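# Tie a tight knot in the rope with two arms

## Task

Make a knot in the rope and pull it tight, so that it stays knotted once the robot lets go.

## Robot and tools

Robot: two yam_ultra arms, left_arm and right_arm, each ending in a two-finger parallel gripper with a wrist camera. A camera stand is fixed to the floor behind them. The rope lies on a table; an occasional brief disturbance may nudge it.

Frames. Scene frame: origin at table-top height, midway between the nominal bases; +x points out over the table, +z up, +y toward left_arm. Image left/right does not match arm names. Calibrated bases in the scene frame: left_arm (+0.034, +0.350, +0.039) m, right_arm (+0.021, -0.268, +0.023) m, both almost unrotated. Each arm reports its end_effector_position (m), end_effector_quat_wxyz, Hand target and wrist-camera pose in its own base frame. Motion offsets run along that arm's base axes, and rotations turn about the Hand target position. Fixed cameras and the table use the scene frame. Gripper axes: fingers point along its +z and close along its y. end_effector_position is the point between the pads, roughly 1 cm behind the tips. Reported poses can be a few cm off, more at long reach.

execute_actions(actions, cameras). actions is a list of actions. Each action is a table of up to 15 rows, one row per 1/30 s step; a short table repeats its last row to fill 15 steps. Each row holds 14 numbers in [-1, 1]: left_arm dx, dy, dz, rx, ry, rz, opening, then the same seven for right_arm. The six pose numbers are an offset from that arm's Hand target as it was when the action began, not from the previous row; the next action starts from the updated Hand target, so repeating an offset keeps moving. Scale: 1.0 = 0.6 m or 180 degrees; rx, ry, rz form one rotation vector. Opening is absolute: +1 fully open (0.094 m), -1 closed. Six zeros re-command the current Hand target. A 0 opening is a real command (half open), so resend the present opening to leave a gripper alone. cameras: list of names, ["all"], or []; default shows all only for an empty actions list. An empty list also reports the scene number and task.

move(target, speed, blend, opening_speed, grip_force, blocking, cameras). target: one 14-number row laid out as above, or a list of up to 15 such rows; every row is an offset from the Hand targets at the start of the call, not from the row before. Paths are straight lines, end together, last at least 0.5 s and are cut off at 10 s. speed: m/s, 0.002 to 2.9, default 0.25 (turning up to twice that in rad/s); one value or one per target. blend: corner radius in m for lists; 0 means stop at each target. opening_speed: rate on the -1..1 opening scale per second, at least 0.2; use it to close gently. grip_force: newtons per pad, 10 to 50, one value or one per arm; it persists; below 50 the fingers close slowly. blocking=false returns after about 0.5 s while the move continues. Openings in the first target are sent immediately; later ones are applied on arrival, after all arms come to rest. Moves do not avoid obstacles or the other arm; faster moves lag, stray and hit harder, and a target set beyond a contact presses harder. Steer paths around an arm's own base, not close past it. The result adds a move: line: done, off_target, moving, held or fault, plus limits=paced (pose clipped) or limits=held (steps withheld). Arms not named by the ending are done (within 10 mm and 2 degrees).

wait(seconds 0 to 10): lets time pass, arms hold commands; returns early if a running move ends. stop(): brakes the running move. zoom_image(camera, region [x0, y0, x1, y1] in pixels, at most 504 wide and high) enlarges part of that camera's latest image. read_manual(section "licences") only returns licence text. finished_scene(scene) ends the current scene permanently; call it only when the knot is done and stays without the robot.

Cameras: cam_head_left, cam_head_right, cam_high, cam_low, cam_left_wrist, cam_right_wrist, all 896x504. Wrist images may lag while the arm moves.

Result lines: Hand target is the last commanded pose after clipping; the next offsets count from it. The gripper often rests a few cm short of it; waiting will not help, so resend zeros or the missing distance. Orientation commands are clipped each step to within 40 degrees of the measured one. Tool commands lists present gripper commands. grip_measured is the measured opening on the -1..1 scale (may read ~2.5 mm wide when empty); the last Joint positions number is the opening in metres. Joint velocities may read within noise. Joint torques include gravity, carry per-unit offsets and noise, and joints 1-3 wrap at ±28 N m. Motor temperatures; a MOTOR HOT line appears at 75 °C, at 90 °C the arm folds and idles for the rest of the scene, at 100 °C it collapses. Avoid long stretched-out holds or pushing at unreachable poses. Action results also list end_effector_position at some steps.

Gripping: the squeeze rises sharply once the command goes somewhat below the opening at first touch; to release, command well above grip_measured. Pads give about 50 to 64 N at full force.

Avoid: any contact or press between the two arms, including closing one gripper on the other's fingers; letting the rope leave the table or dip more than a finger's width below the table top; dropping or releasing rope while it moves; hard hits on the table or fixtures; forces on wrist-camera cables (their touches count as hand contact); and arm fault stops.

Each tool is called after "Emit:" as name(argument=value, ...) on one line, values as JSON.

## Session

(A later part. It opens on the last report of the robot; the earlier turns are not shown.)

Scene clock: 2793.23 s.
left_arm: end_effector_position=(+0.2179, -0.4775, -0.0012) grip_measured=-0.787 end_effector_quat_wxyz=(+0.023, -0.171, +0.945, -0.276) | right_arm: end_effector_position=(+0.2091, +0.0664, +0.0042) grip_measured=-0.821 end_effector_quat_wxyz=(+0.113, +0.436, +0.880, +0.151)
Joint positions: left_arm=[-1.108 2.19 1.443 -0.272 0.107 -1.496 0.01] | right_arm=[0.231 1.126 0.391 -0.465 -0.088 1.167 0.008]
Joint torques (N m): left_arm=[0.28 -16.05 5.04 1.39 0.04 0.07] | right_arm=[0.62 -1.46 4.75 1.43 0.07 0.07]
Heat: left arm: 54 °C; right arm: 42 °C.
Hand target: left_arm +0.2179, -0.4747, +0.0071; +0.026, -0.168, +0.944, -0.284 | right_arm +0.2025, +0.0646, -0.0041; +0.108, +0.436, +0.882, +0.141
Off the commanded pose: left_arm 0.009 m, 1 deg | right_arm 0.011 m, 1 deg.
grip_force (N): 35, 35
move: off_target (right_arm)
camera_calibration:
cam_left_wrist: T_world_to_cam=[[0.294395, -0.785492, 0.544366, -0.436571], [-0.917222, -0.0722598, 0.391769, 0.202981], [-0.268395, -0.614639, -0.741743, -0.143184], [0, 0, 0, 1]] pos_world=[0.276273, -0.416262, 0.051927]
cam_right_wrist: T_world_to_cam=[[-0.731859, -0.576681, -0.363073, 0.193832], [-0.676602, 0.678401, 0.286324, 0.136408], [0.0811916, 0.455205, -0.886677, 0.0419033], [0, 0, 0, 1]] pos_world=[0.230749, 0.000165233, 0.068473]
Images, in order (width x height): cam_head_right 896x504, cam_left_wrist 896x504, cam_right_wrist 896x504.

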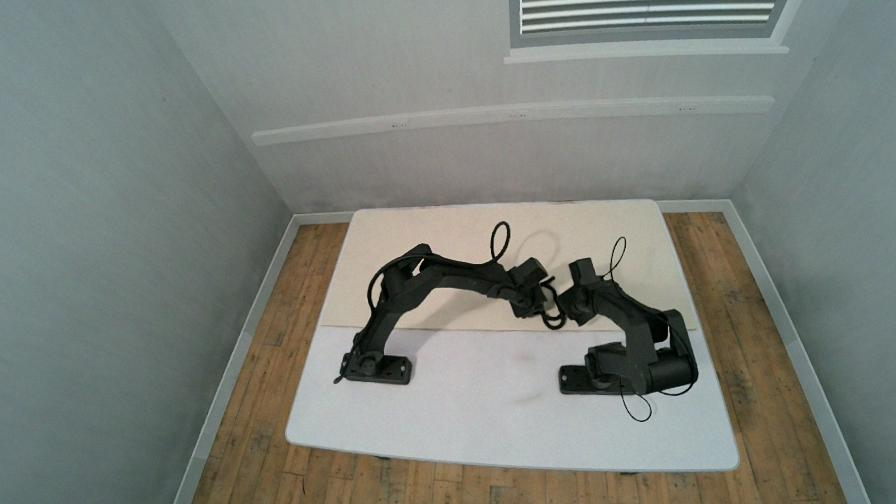

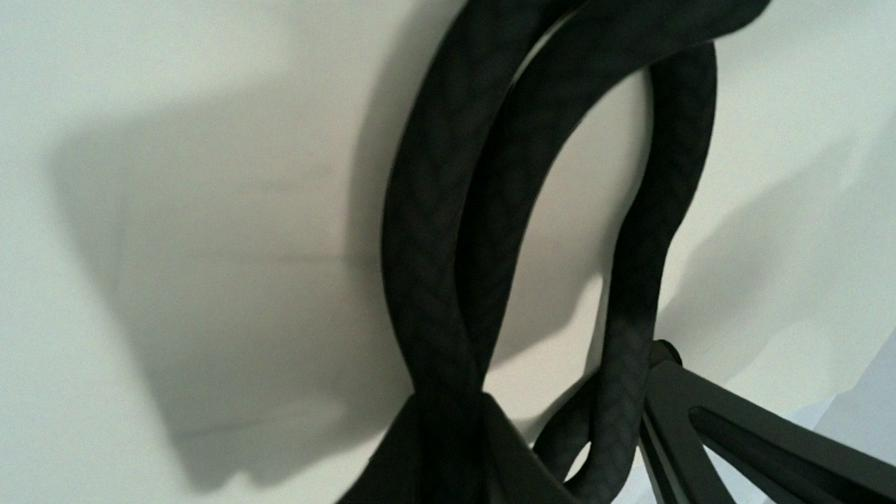

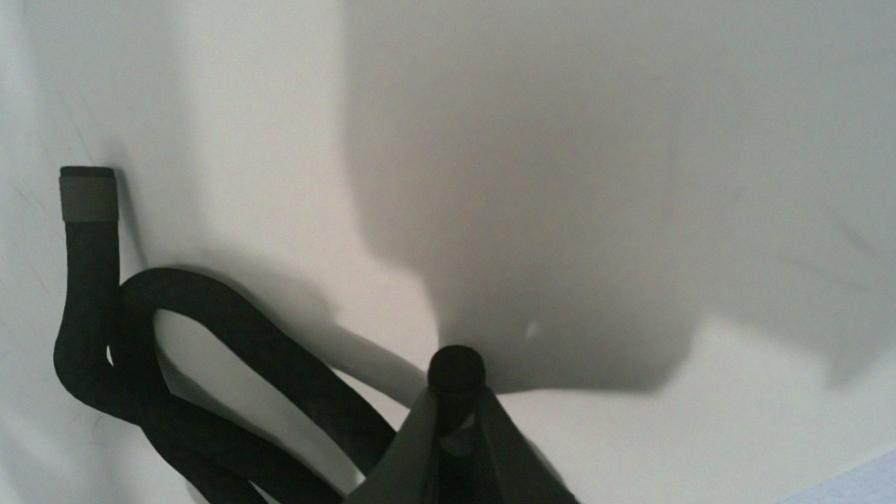

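Emit:
move(target=[[0,0,0,0,0,0,-0.4,0,0,0,0,0,0,-1],[-0.01,0.04,0.08,0,0,0,-0.4,0,0,0,0,0,0,-1],[0.02,0.1,0.2,0.15,0,-0.1,-0.4,0,0,0,0,0,0,-1]], speed=0.1, opening_speed=0.8, cameras=["cam_right_wrist","cam_left_wrist","cam_head_right","cam_high"])

Emit:
zoom_image(camera="cam_head_right", region=[525, 270, 605, 335])

Emit:
zoom_image(camera="cam_high", region=[290, 230, 410, 350])

Scene clock: 2812.70 s.
left_arm: end_effector_position=(+0.2242, -0.4168, +0.1293) grip_measured=-0.402 end_effector_quat_wxyz=(+0.016, -0.007, +0.998, -0.068) | right_arm: end_effector_position=(+0.2091, +0.0664, +0.0042) grip_measured=-0.822 end_effector_quat_wxyz=(+0.113, +0.436, +0.880, +0.151)
Joint positions: left_arm=[-1.065 2.297 2.303 -1.442 0.037 -1.082 0.028] | right_arm=[0.231 1.126 0.391 -0.465 -0.088 1.167 0.008]
Joint torques (N m): left_arm=[0.58 -12.01 9.37 0.35 -0.18 0.05] | right_arm=[0.64 -1.46 4.75 1.43 0.06 0.07]
Heat: left arm: 53 °C; right arm: 42 °C.
Hand target: left_arm +0.2298, -0.4148, +0.1272; +0.020, -0.009, +0.998, -0.057 | right_arm +0.2025, +0.0646, -0.0041; +0.108, +0.436, +0.882, +0.141
Off the commanded pose: left_arm 0.006 m, 1 deg | right_arm 0.011 m, 1 deg.
grip_force (N): 35, 35
move: off_target (right_arm)
camera_calibration:
cam_left_wrist: T_world_to_cam=[[-0.00312671, -0.988554, 0.150833, -0.428832], [-0.920646, 0.0617293, 0.385487, 0.219451], [-0.390386, -0.137658, -0.910302, 0.240582], [0, 0, 0, 1]] pos_world=[0.294616, -0.404352, 0.199088]
cam_right_wrist: T_world_to_cam=[[-0.731859, -0.576681, -0.363073, 0.193832], [-0.676602, 0.678401, 0.286324, 0.136408], [0.0811916, 0.455205, -0.886677, 0.0419033], [0, 0, 0, 1]] pos_world=[0.230749, 0.000165233, 0.068473]
Images, in order (width x height): cam_head_right 896x504, cam_high 896x504, cam_left_wrist 896x504, cam_right_wrist 896x504.

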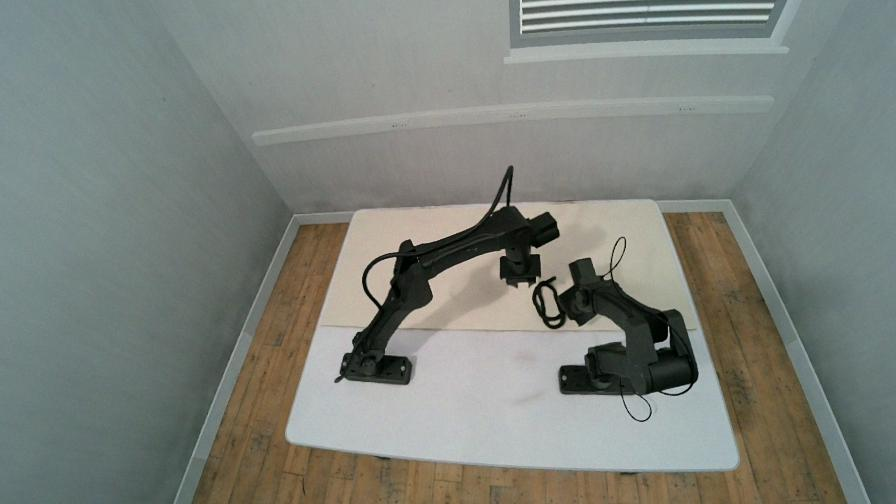

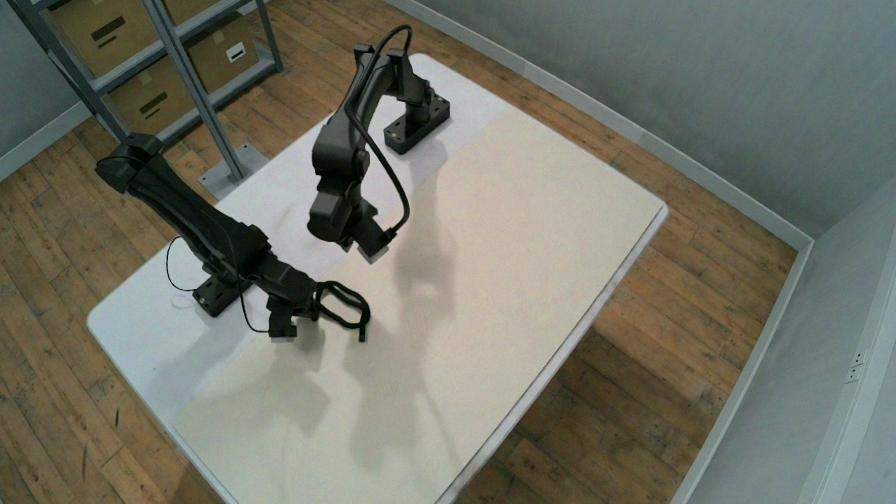

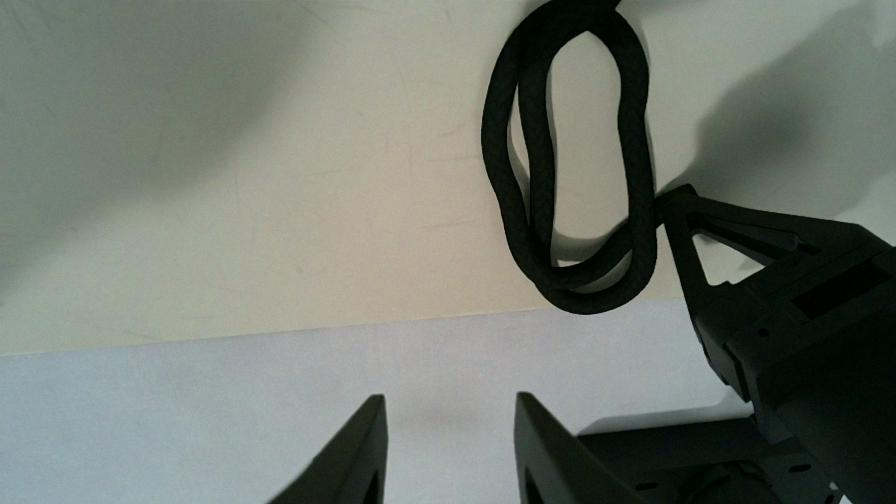

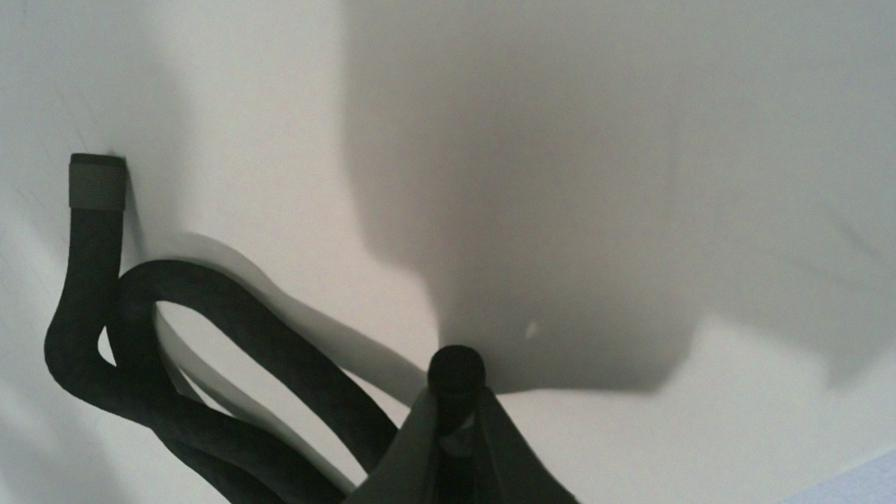

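Scaled by 6.300.

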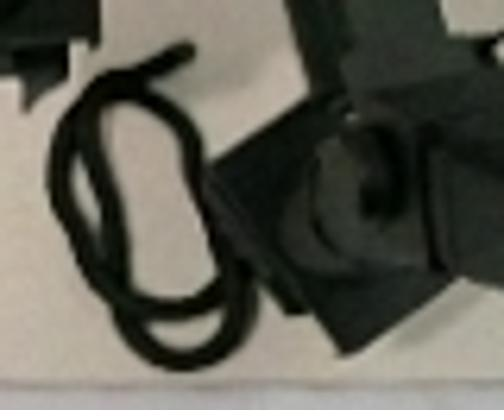

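Scaled by 4.200.

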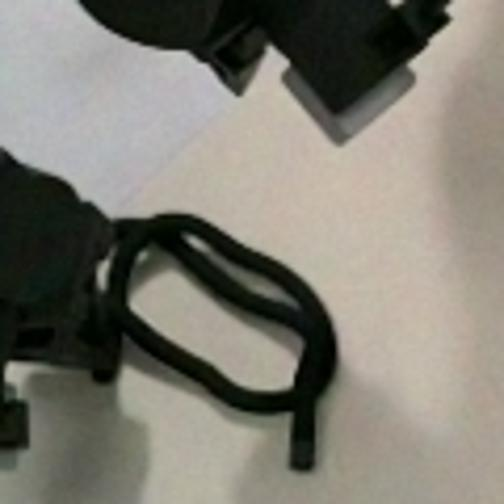

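Emit:
move(target=[[0.12,-0.12,0,0.0314,-0.0224,-0.3945,-0.4,0,0,0,0,0,0,-1],[0.137,-0.147,-0.09,0.0314,-0.0224,-0.3945,-0.4,0,0,0,0,0,0,-1]], speed=0.15, cameras=["cam_left_wrist"])

Scene clock: 2853.33 s.
left_arm: end_effector_position=(+0.3042, -0.4978, +0.0746) grip_measured=-0.402 end_effector_quat_wxyz=(+0.153, +0.565, +0.807, -0.078) | right_arm: end_effector_position=(+0.2091, +0.0664, +0.0042) grip_measured=-0.822 end_effector_quat_wxyz=(+0.113, +0.436, +0.880, +0.151)
Joint positions: left_arm=[-1.017 2.727 2.833 -1.333 0.021 0.2 0.028] | right_arm=[0.231 1.126 0.391 -0.465 -0.088 1.167 0.008]
Joint torques (N m): left_arm=[0.4 -14.72 9.5 1.12 -0.11 0.06] | right_arm=[0.64 -1.47 4.75 1.42 0.06 0.07]
Heat: left arm: 51 °C; right arm: 41 °C.
Hand target: left_arm +0.3120, -0.5030, +0.0731; +0.016, +0.575, +0.818, -0.012 | right_arm +0.2025, +0.0646, -0.0041; +0.108, +0.436, +0.882, +0.141
Off the commanded pose: left_arm 0.009 m, 17 deg | right_arm 0.011 m, 1 deg.
elbow stopped short (left arm): the move would have taken joint 3 (elbow) straighter than the controller allows.
grip_force (N): 35, 35
move: off_target (left_arm, right_arm)
camera_calibration:
cam_left_wrist: T_world_to_cam=[[-0.942519, -0.332064, -0.0373044, 0.126262], [-0.334127, 0.937956, 0.0927207, 0.598787], [0.00420072, 0.0998554, -0.994993, 0.215326], [0, 0, 0, 1]] pos_world=[0.318171, -0.541211, 0.163438]
Images, in order (width x height): cam_left_wrist 896x504.

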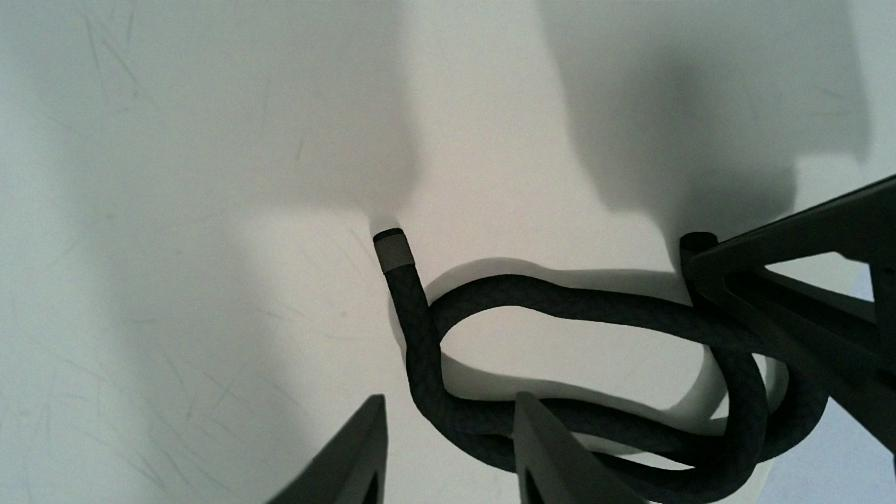

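Emit:
move(target=[[0.02,0.02,-0.07,-0.14,-0.081,0.05,-0.4,0,0,0,0,0,0,-1]], speed=0.12, cameras=["cam_left_wrist"])

Scene clock: 2871.70 s.
left_arm: end_effector_position=(+0.3191, -0.4923, +0.0172) grip_measured=-0.402 end_effector_quat_wxyz=(+0.228, +0.496, +0.830, -0.113) | right_arm: end_effector_position=(+0.2091, +0.0664, +0.0042) grip_measured=-0.822 end_effector_quat_wxyz=(+0.113, +0.436, +0.880, +0.151)
Joint positions: left_arm=[-0.997 2.418 1.947 -0.584 0.002 0.08 0.028] | right_arm=[0.231 1.126 0.391 -0.465 -0.088 1.167 0.008]
Joint torques (N m): left_arm=[0.53 -18.7 5.71 1.43 -0.13 -0.03] | right_arm=[0.62 -1.46 4.77 1.42 0.06 0.07]
Heat: left arm: 51 °C; right arm: 41 °C.
Hand target: left_arm +0.3242, -0.4908, +0.0311; +0.244, +0.489, +0.829, -0.116 | right_arm +0.2025, +0.0646, -0.0041; +0.108, +0.436, +0.882, +0.141
Off the commanded pose: left_arm 0.015 m, 2 deg | right_arm 0.011 m, 1 deg.
grip_force (N): 35, 35
move: off_target (left_arm, right_arm)
camera_calibration:
cam_left_wrist: T_world_to_cam=[[-0.885557, -0.463492, -0.0310675, 0.0569631], [-0.460101, 0.884362, -0.0788117, 0.620731], [0.0640034, -0.055498, -0.996405, 0.0621049], [0, 0, 0, 1]] pos_world=[0.332068, -0.519102, 0.112572]
Images, in order (width x height): cam_left_wrist 896x504.

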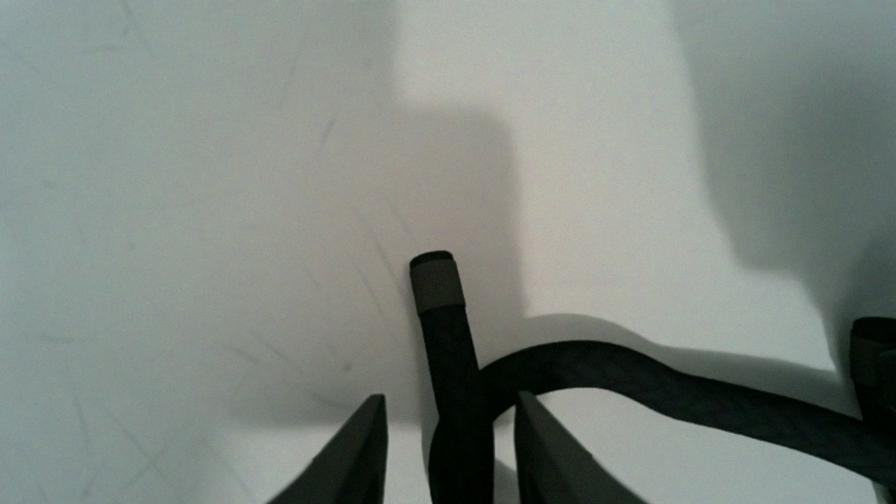

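Emit:
move(target=[[0.021,-0.0235,0,0,0,0,-0.4,0,0,0,0,0,0,-1],[0.021,-0.0235,-0.05,0,0,0,-0.4,0,0,0,0,0,0,-1]], speed=0.1, cameras=["cam_left_wrist"])

Scene clock: 2881.87 s.
left_arm: end_effector_position=(+0.3346, -0.5103, +0.0202) grip_measured=-0.402 end_effector_quat_wxyz=(+0.253, +0.490, +0.825, -0.125) | right_arm: end_effector_position=(+0.2091, +0.0664, +0.0042) grip_measured=-0.822 end_effector_quat_wxyz=(+0.113, +0.436, +0.880, +0.151)
Joint positions: left_arm=[-0.991 2.476 2.034 -0.557 0.002 0.08 0.028] | right_arm=[0.231 1.126 0.391 -0.465 -0.088 1.167 0.008]
Joint torques (N m): left_arm=[0.51 -14.19 5.91 1.53 -0.1 0.02] | right_arm=[0.62 -1.47 4.77 1.43 0.07 0.07]
Heat: left arm: 51 °C; right arm: 41 °C.
Hand target: left_arm +0.3368, -0.5050, +0.0012; +0.245, +0.489, +0.829, -0.116 | right_arm +0.2025, +0.0646, -0.0041; +0.108, +0.436, +0.882, +0.141
Off the commanded pose: left_arm 0.020 m, 1 deg | right_arm 0.011 m, 1 deg.
grip_force (N): 35, 35
move: off_target (left_arm, right_arm)
camera_calibration:
cam_left_wrist: T_world_to_cam=[[-0.881879, -0.470097, -0.0360246, 0.0580097], [-0.461783, 0.876639, -0.135133, 0.641792], [0.0951059, -0.102535, -0.990172, 0.0285807], [0, 0, 0, 1]] pos_world=[0.344808, -0.532419, 0.117117]
Images, in order (width x height): cam_left_wrist 896x504.

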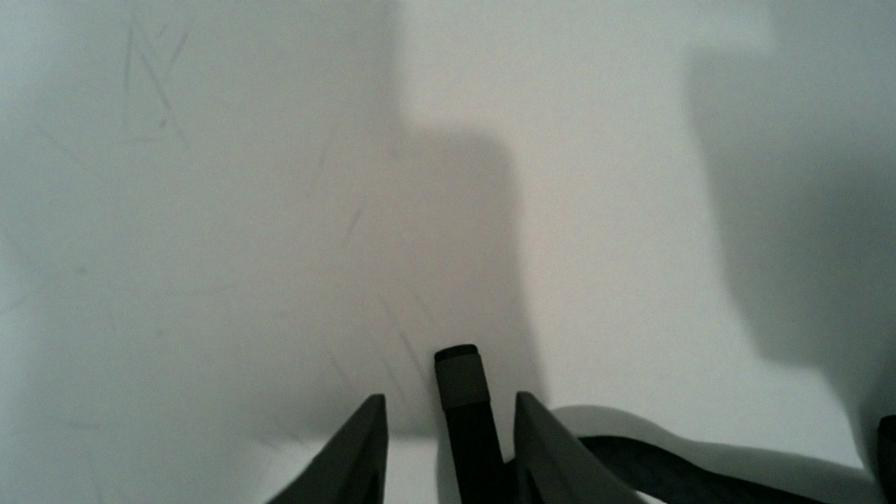

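Emit:
move(target=[[-0.008,0.001,-0.03,0,0,0,-0.4,0,0,0,0,0,0,-1]], speed=0.06, cameras=["cam_left_wrist"])

Scene clock: 2888.33 s.
left_arm: end_effector_position=(+0.3338, -0.5087, +0.0039) grip_measured=-0.402 end_effector_quat_wxyz=(+0.254, +0.489, +0.825, -0.125) | right_arm: end_effector_position=(+0.2091, +0.0664, +0.0042) grip_measured=-0.822 end_effector_quat_wxyz=(+0.113, +0.436, +0.880, +0.151)
Joint positions: left_arm=[-0.991 2.483 1.979 -0.492 0.001 0.079 0.028] | right_arm=[0.231 1.126 0.391 -0.465 -0.088 1.167 0.008]
Joint torques (N m): left_arm=[-0.05 -13.97 5.68 1.5 -0.13 -0.03] | right_arm=[0.64 -1.47 4.75 1.42 0.06 0.07]
Heat: left arm: 52 °C; right arm: 41 °C.
Hand target: left_arm +0.3319, -0.5044, -0.0169; +0.244, +0.489, +0.829, -0.116 | right_arm +0.2025, +0.0646, -0.0041; +0.108, +0.436, +0.882, +0.141
Off the commanded pose: left_arm 0.021 m, 2 deg | right_arm 0.011 m, 1 deg.
grip_force (N): 35, 35
move: off_target (left_arm, right_arm)
camera_calibration:
cam_left_wrist: T_world_to_cam=[[-0.881169, -0.471403, -0.0363283, 0.0564779], [-0.462764, 0.875662, -0.138079, 0.637659], [0.096902, -0.104859, -0.989755, 0.0108257], [0, 0, 0, 1]] pos_world=[0.343803, -0.530614, 0.100814]
Images, in order (width x height): cam_left_wrist 896x504.

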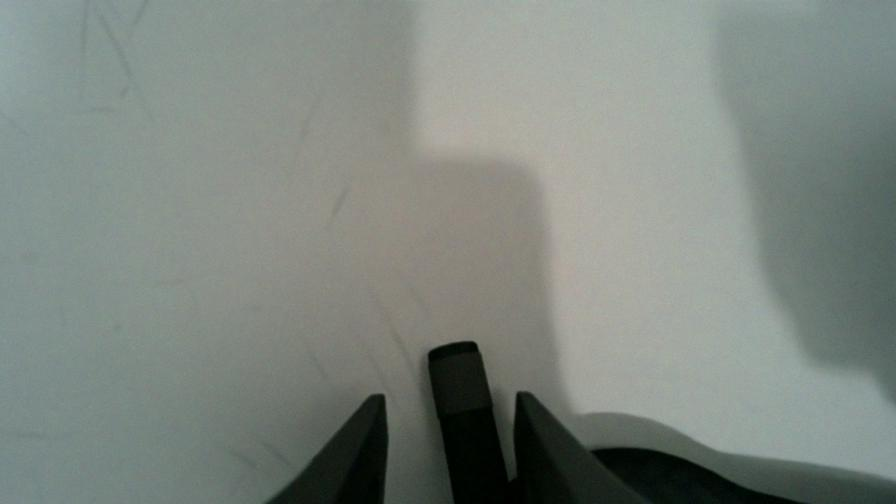

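Emit:
move(target=[[-0.006,0.004,-0.028,0,0,0,-0.5,0,0,0,0,0,0,-1]], speed=0.05, cameras=["cam_left_wrist"])

Scene clock: 2893.67 s.
left_arm: end_effector_position=(+0.3350, -0.5099, -0.0049) grip_measured=-0.498 end_effector_quat_wxyz=(+0.265, +0.486, +0.823, -0.130) | right_arm: end_effector_position=(+0.2091, +0.0664, +0.0042) grip_measured=-0.822 end_effector_quat_wxyz=(+0.113, +0.436, +0.880, +0.151)
Joint positions: left_arm=[-0.991 2.483 1.928 -0.416 -0.001 0.076 0.024] | right_arm=[0.231 1.126 0.391 -0.465 -0.088 1.167 0.008]
Joint torques (N m): left_arm=[-0.31 -13.34 5.26 1.45 -0.12 -0.03] | right_arm=[0.62 -1.46 4.77 1.42 0.06 0.07]
Heat: left arm: 53 °C; right arm: 41 °C.
Hand target: left_arm +0.3284, -0.5020, -0.0338; +0.244, +0.489, +0.829, -0.116 | right_arm +0.2025, +0.0646, -0.0041; +0.108, +0.436, +0.882, +0.141
Off the commanded pose: left_arm 0.031 m, 3 deg | right_arm 0.011 m, 1 deg.
grip_force (N): 35, 35
move: off_target (left_arm, right_arm)
camera_calibration:
cam_left_wrist: T_world_to_cam=[[-0.878729, -0.475766, -0.038492, 0.0536456], [-0.464235, 0.870608, -0.162871, 0.635813], [0.111, -0.12525, -0.985896, -0.0132198], [0, 0, 0, 1]] pos_world=[0.343774, -0.529678, 0.0925872]
Images, in order (width x height): cam_left_wrist 896x504.

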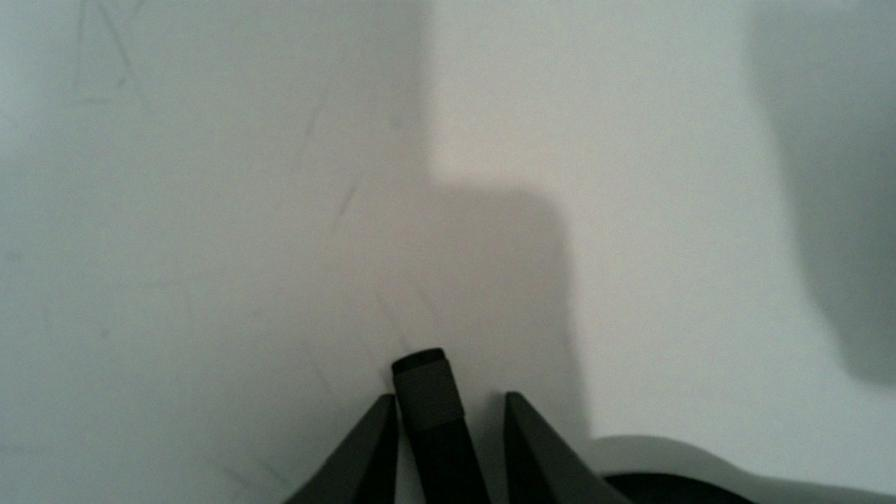

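Emit:
move(target=[[0.002,0.006,0,0,0,0,-0.45,0,0,0,0,0,0,-1],[0.002,0.006,-0.012,0,0,0,-0.45,0,0,0,0,0,0,-1],[0.002,0.006,-0.012,0,0,0,-1,0,0,0,0,0,0,-1]], speed=0.05, opening_speed=0.6, cameras=["cam_left_wrist","cam_right_wrist"])

Scene clock: 2903.73 s.
left_arm: end_effector_position=(+0.3363, -0.5117, -0.0074) grip_measured=-0.783 end_effector_quat_wxyz=(+0.274, +0.484, +0.820, -0.134) | right_arm: end_effector_position=(+0.2091, +0.0664, +0.0042) grip_measured=-0.822 end_effector_quat_wxyz=(+0.113, +0.436, +0.880, +0.151)
Joint positions: left_arm=[-0.991 2.483 1.906 -0.374 -0.002 0.076 0.01] | right_arm=[0.231 1.126 0.391 -0.465 -0.088 1.167 0.008]
Joint torques (N m): left_arm=[0.16 -13.15 4.97 1.34 -0.08 0.02] | right_arm=[0.61 -1.46 4.78 1.42 0.06 0.07]
Heat: left arm: 54 °C; right arm: 41 °C.
Hand target: left_arm +0.3296, -0.4984, -0.0409; +0.245, +0.489, +0.829, -0.116 | right_arm +0.2025, +0.0646, -0.0041; +0.108, +0.436, +0.882, +0.141
Off the commanded pose: left_arm 0.037 m, 4 deg | right_arm 0.011 m, 1 deg.
grip_force (N): 35, 35
move: off_target (left_arm, right_arm); target 3's new opening was sent with left_arm's hand 0.037 m and 4 deg from that target
camera_calibration:
cam_left_wrist: T_world_to_cam=[[-0.878031, -0.476862, -0.0407888, 0.0530272], [-0.462709, 0.867565, -0.182296, 0.635323], [0.122317, -0.141188, -0.982397, -0.0280062], [0, 0, 0, 1]] pos_world=[0.343955, -0.529852, 0.0904666]
cam_right_wrist: T_world_to_cam=[[-0.731859, -0.576681, -0.363073, 0.193832], [-0.676602, 0.678401, 0.286324, 0.136408], [0.0811916, 0.455205, -0.886677, 0.0419033], [0, 0, 0, 1]] pos_world=[0.230749, 0.000165233, 0.068473]
Images, in order (width x height): cam_left_wrist 896x504, cam_right_wrist 896x504.

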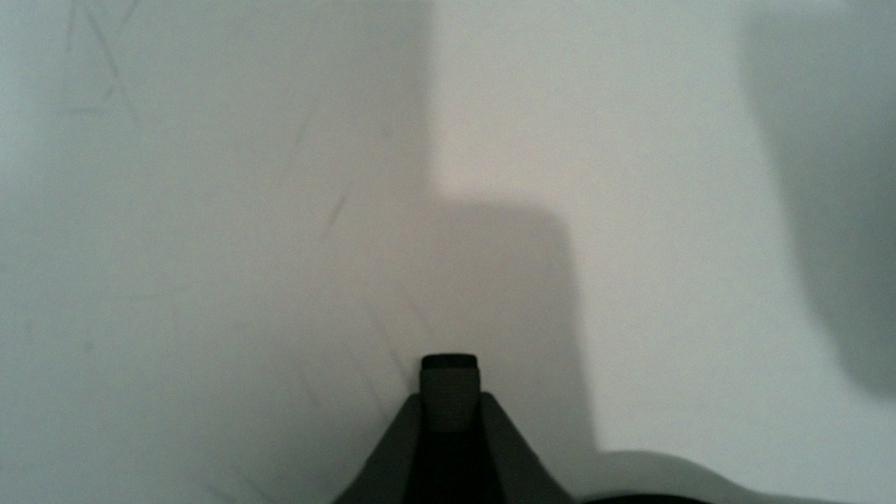

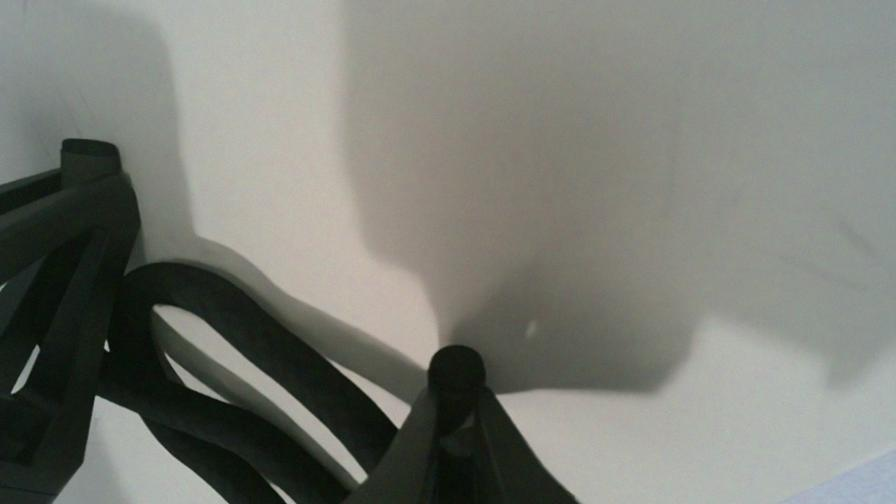

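Emit:
move(target=[[0,0.02,0.1,0,0,0.05,-1,0,0,0,0,0,0,-1],[0.02,0.09,0.1,0,0,0.2,-1,0,0,0,0,0,0,-1],[-0.01,0.17,0.1,0,0,0.4,-1,0,0,0.02,0,0,0,-1]], speed=0.08, blend=[0.01,0.02,0], grip_force=50, cameras=["cam_left_wrist","cam_right_wrist","cam_high","cam_head_right"])

Emit:
zoom_image(camera="cam_head_right", region=[500, 250, 610, 340])

Emit:
zoom_image(camera="cam_high", region=[290, 230, 430, 350])

Scene clock: 2925.63 s.
left_arm: end_effector_position=(+0.3210, -0.3955, +0.0201) grip_measured=-0.798 end_effector_quat_wxyz=(+0.255, -0.091, +0.962, +0.038) | right_arm: end_effector_position=(+0.2032, +0.0650, +0.0036) grip_measured=-0.848 end_effector_quat_wxyz=(+0.105, +0.437, +0.881, +0.145)
Joint positions: left_arm=[-1.062 2.429 2.008 -1 -0.503 -1.212 0.01] | right_arm=[0.231 1.115 0.391 -0.497 -0.088 1.168 0.007]
Joint torques (N m): left_arm=[-0.4 -12.96 9.54 0.42 -0.64 -0.06] | right_arm=[0.65 -2.99 7.35 0.97 0.06 0.07]
Motor temperatures (°C): left_arm=[29 55 37 36 31 31 31] | right_arm=[30 34 41 34 30 31 31]
Heat: left arm: 55 °C; right arm: 41 °C.
Hand target: left_arm +0.3236, -0.3964, +0.0192; +0.266, -0.092, +0.958, +0.050 | right_arm +0.2025, +0.0646, +0.0079; +0.108, +0.436, +0.882, +0.141
Off the commanded pose: left_arm 0.003 m, 2 deg | right_arm 0.004 m, 1 deg.
move: done
camera_calibration:
cam_left_wrist: T_world_to_cam=[[0.174074, -0.984508, -0.0210088, -0.442729], [-0.981269, -0.171634, -0.0874764, 0.28607], [0.0825154, 0.0358426, -0.995945, 0.100433], [0, 0, 0, 1]] pos_world=[0.349492, -0.39037, 0.115749]
cam_right_wrist: T_world_to_cam=[[-0.739031, -0.578044, -0.345973, 0.190067], [-0.670635, 0.679968, 0.296465, 0.132241], [0.0638804, 0.451119, -0.890175, 0.0463186], [0, 0, 0, 1]] pos_world=[0.226192, -0.000947742, 0.0677848]
Images, in order (width x height): cam_head_right 896x504, cam_high 896x504, cam_left_wrist 896x504, cam_right_wrist 896x504.

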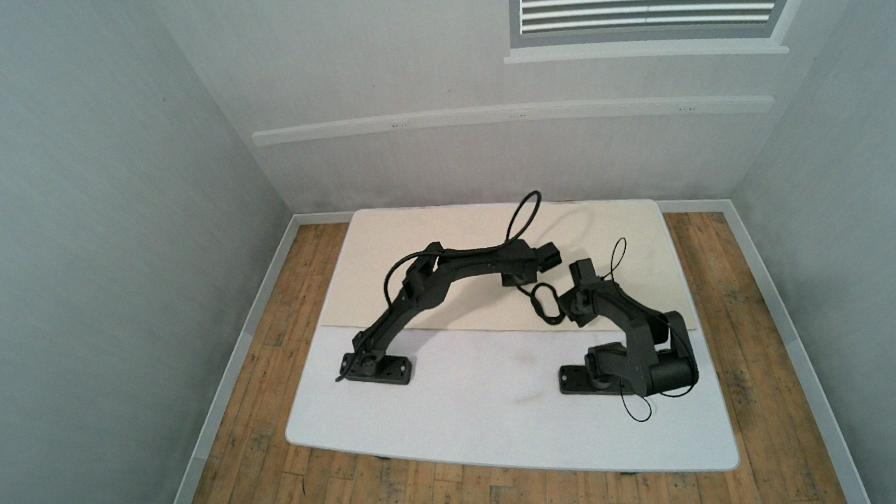

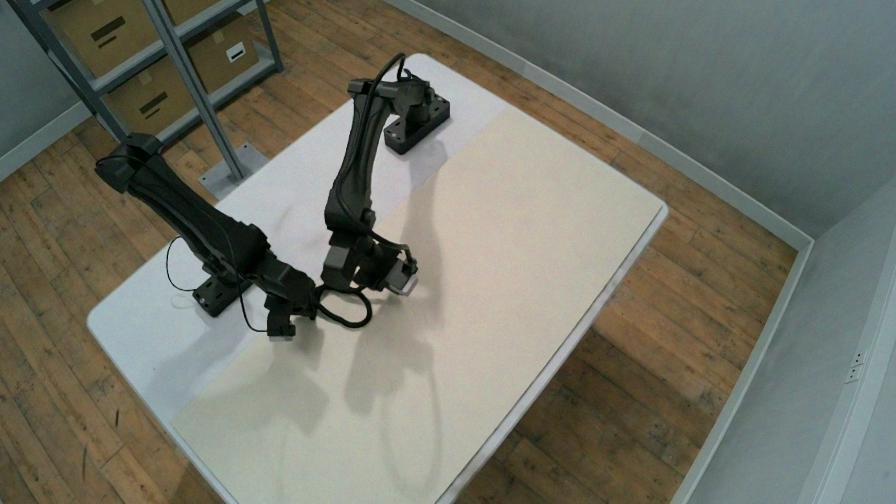

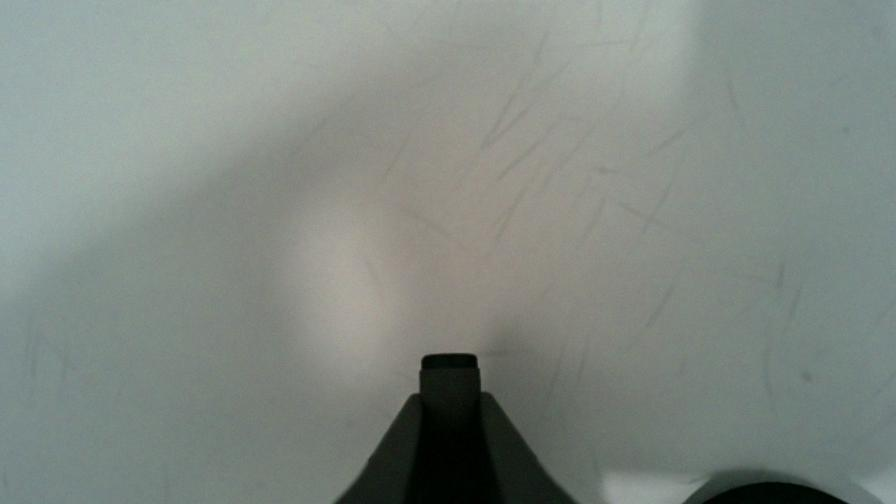

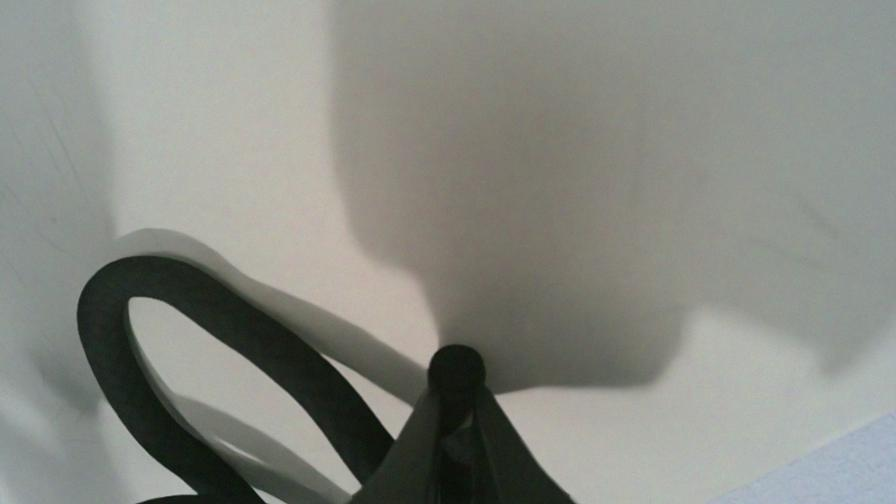

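Scaled by 4.582.

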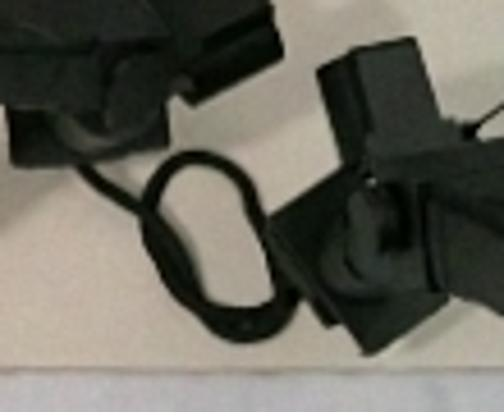

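Scaled by 3.600.

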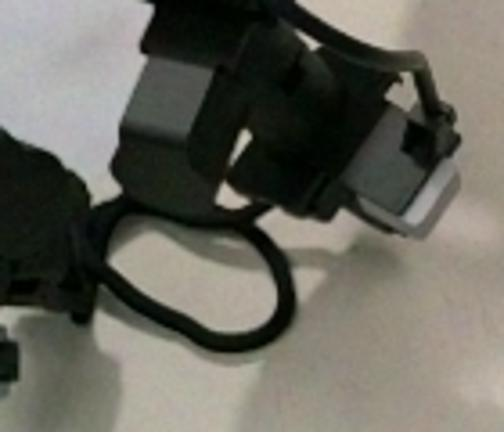

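Emit:
move(target=[0,0.08,0.02,0,0,0,-1,0.01,-0.12,0.02,0,0,0,-1], speed=0.06, cameras=["cam_high","cam_head_right","cam_head_left"])

Emit:
zoom_image(camera="cam_head_right", region=[500, 250, 610, 340])

Emit:
zoom_image(camera="cam_high", region=[280, 200, 430, 350])

Scene clock: 2933.87 s.
left_arm: end_effector_position=(+0.3190, -0.3528, +0.0211) grip_measured=-0.798 end_effector_quat_wxyz=(+0.251, -0.087, +0.962, +0.054) | right_arm: end_effector_position=(+0.2021, -0.0047, +0.0120) grip_measured=-0.848 end_effector_quat_wxyz=(+0.103, +0.437, +0.883, +0.139)
Joint positions: left_arm=[-1.022 2.289 1.767 -0.91 -0.503 -1.165 0.01] | right_arm=[-0.226 1.114 0.439 -0.624 -0.222 0.723 0.007]
Joint torques (N m): left_arm=[0.54 -16.73 4.86 0.74 -0.55 0.03] | right_arm=[-0.62 -1.4 9.02 0.93 -0.13 -0.05]
Heat: left arm: 53 °C; right arm: 42 °C.
Hand target: left_arm +0.3236, -0.3483, +0.0310; +0.266, -0.092, +0.958, +0.050 | right_arm +0.2085, -0.0073, +0.0199; +0.108, +0.436, +0.882, +0.141
Off the commanded pose: left_arm 0.012 m, 2 deg | right_arm 0.010 m, 1 deg.
move: off_target (left_arm)
Images, in order (width x height): cam_head_left 896x504, cam_head_right 896x504, cam_high 896x504.

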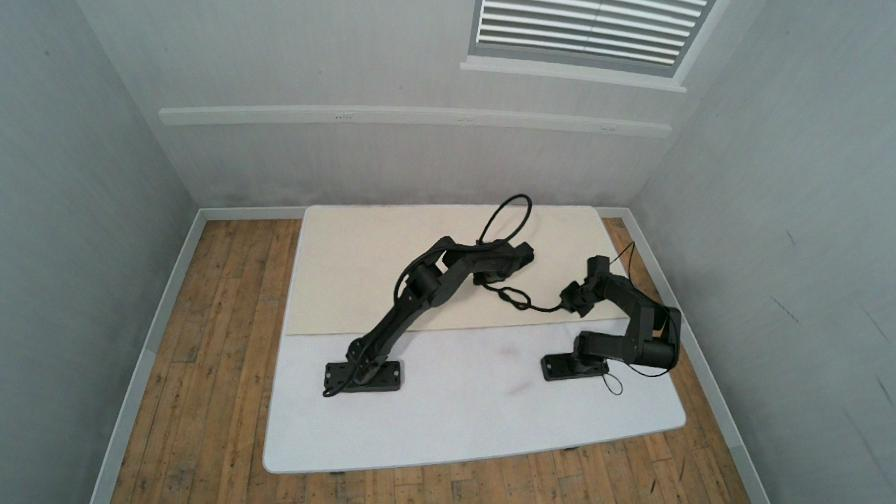

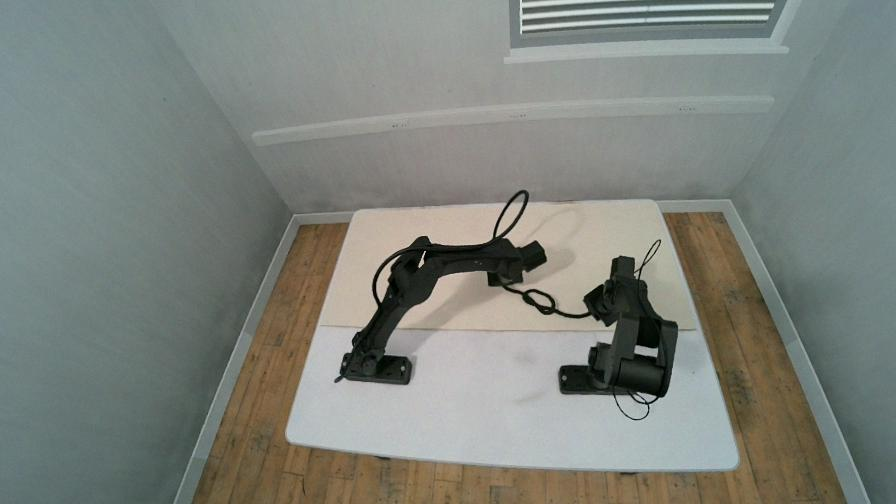

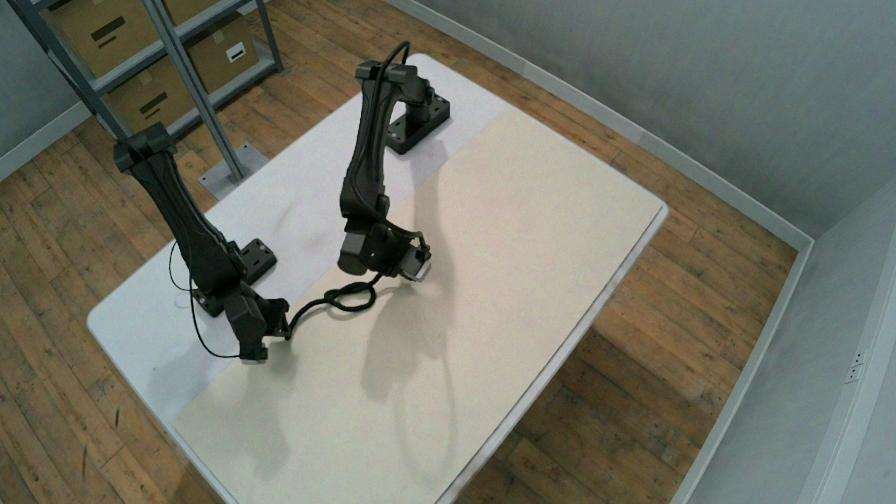

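Scaled by 4.582.

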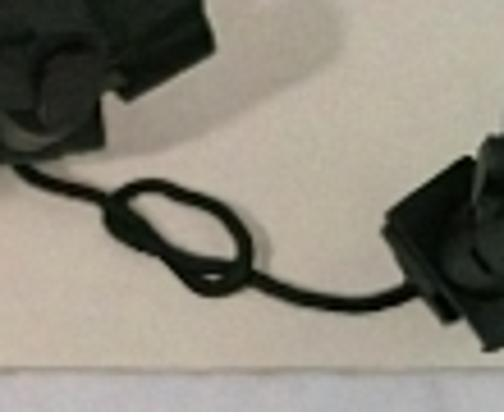

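Scaled by 3.360.

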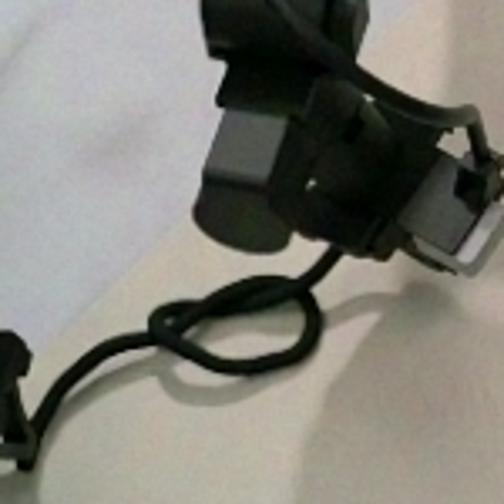

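Emit:
move(target=[0.02,0.15,0.02,0,0,0.08,-1,0.0,-0.08,0.02,0,0,-0.1,-1], speed=0.06, cameras=["cam_high","cam_head_right"])

Emit:
zoom_image(camera="cam_head_right", region=[480, 230, 640, 340])

Emit:
zoom_image(camera="cam_high", region=[240, 200, 430, 370])

Scene clock: 2942.60 s.
left_arm: end_effector_position=(+0.3338, -0.2687, +0.0344) grip_measured=-0.798 end_effector_quat_wxyz=(+0.243, -0.205, +0.945, +0.076) | right_arm: end_effector_position=(+0.2027, -0.0476, +0.0215) grip_measured=-0.848 end_effector_quat_wxyz=(+0.115, +0.564, +0.807, +0.128)
Joint positions: left_arm=[-0.886 2.127 1.558 -0.908 -0.506 -1.288 0.009] | right_arm=[-0.412 1.114 0.48 -0.656 -0.203 0.837 0.007]
Joint torques (N m): left_arm=[0.58 -15.08 4.75 0.46 -0.69 -0.06] | right_arm=[-0.7 -2.5 9.18 0.93 0.04 0.03]
Heat: left arm: 52 °C; right arm: 43 °C.
Hand target: left_arm +0.3355, -0.2585, +0.0430; +0.258, -0.211, +0.939, +0.083 | right_arm +0.2086, -0.0553, +0.0320; +0.129, +0.569, +0.803, +0.123
Off the commanded pose: left_arm 0.014 m, 2 deg | right_arm 0.014 m, 2 deg.
move: off_target (left_arm, right_arm)
Images, in order (width x height): cam_head_right 896x504, cam_high 896x504.

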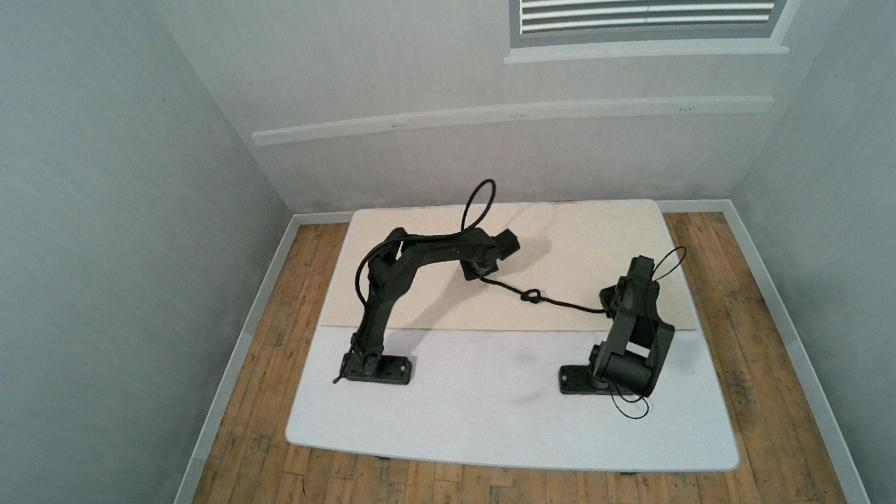

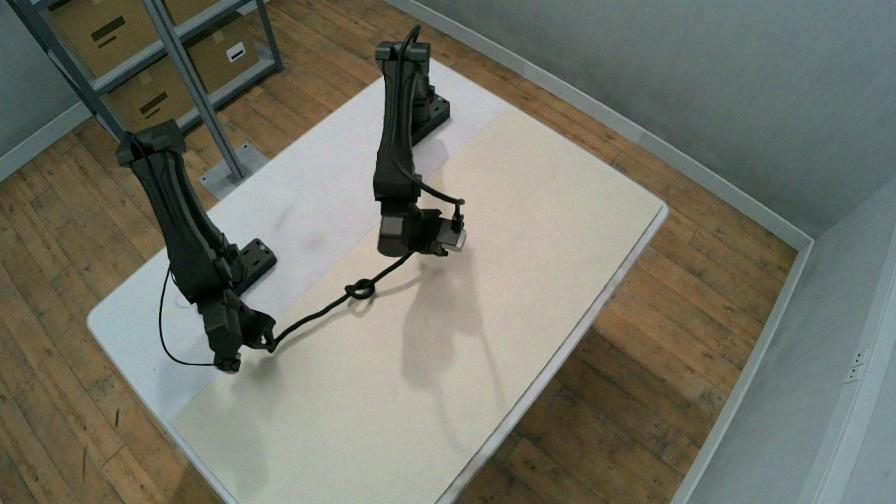

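Scaled by 3.150.

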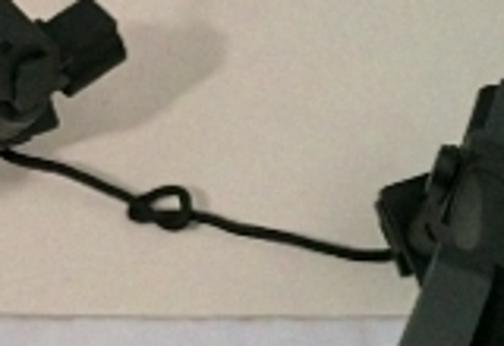

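Scaled by 2.653.

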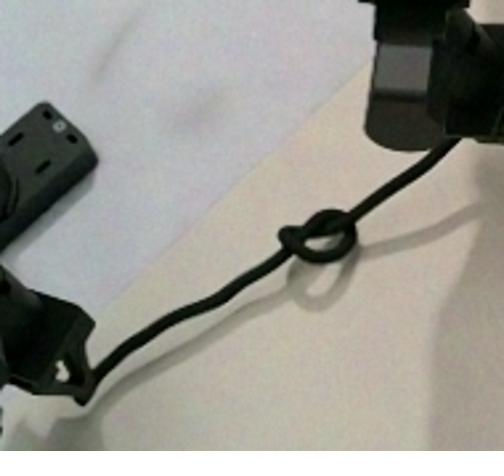

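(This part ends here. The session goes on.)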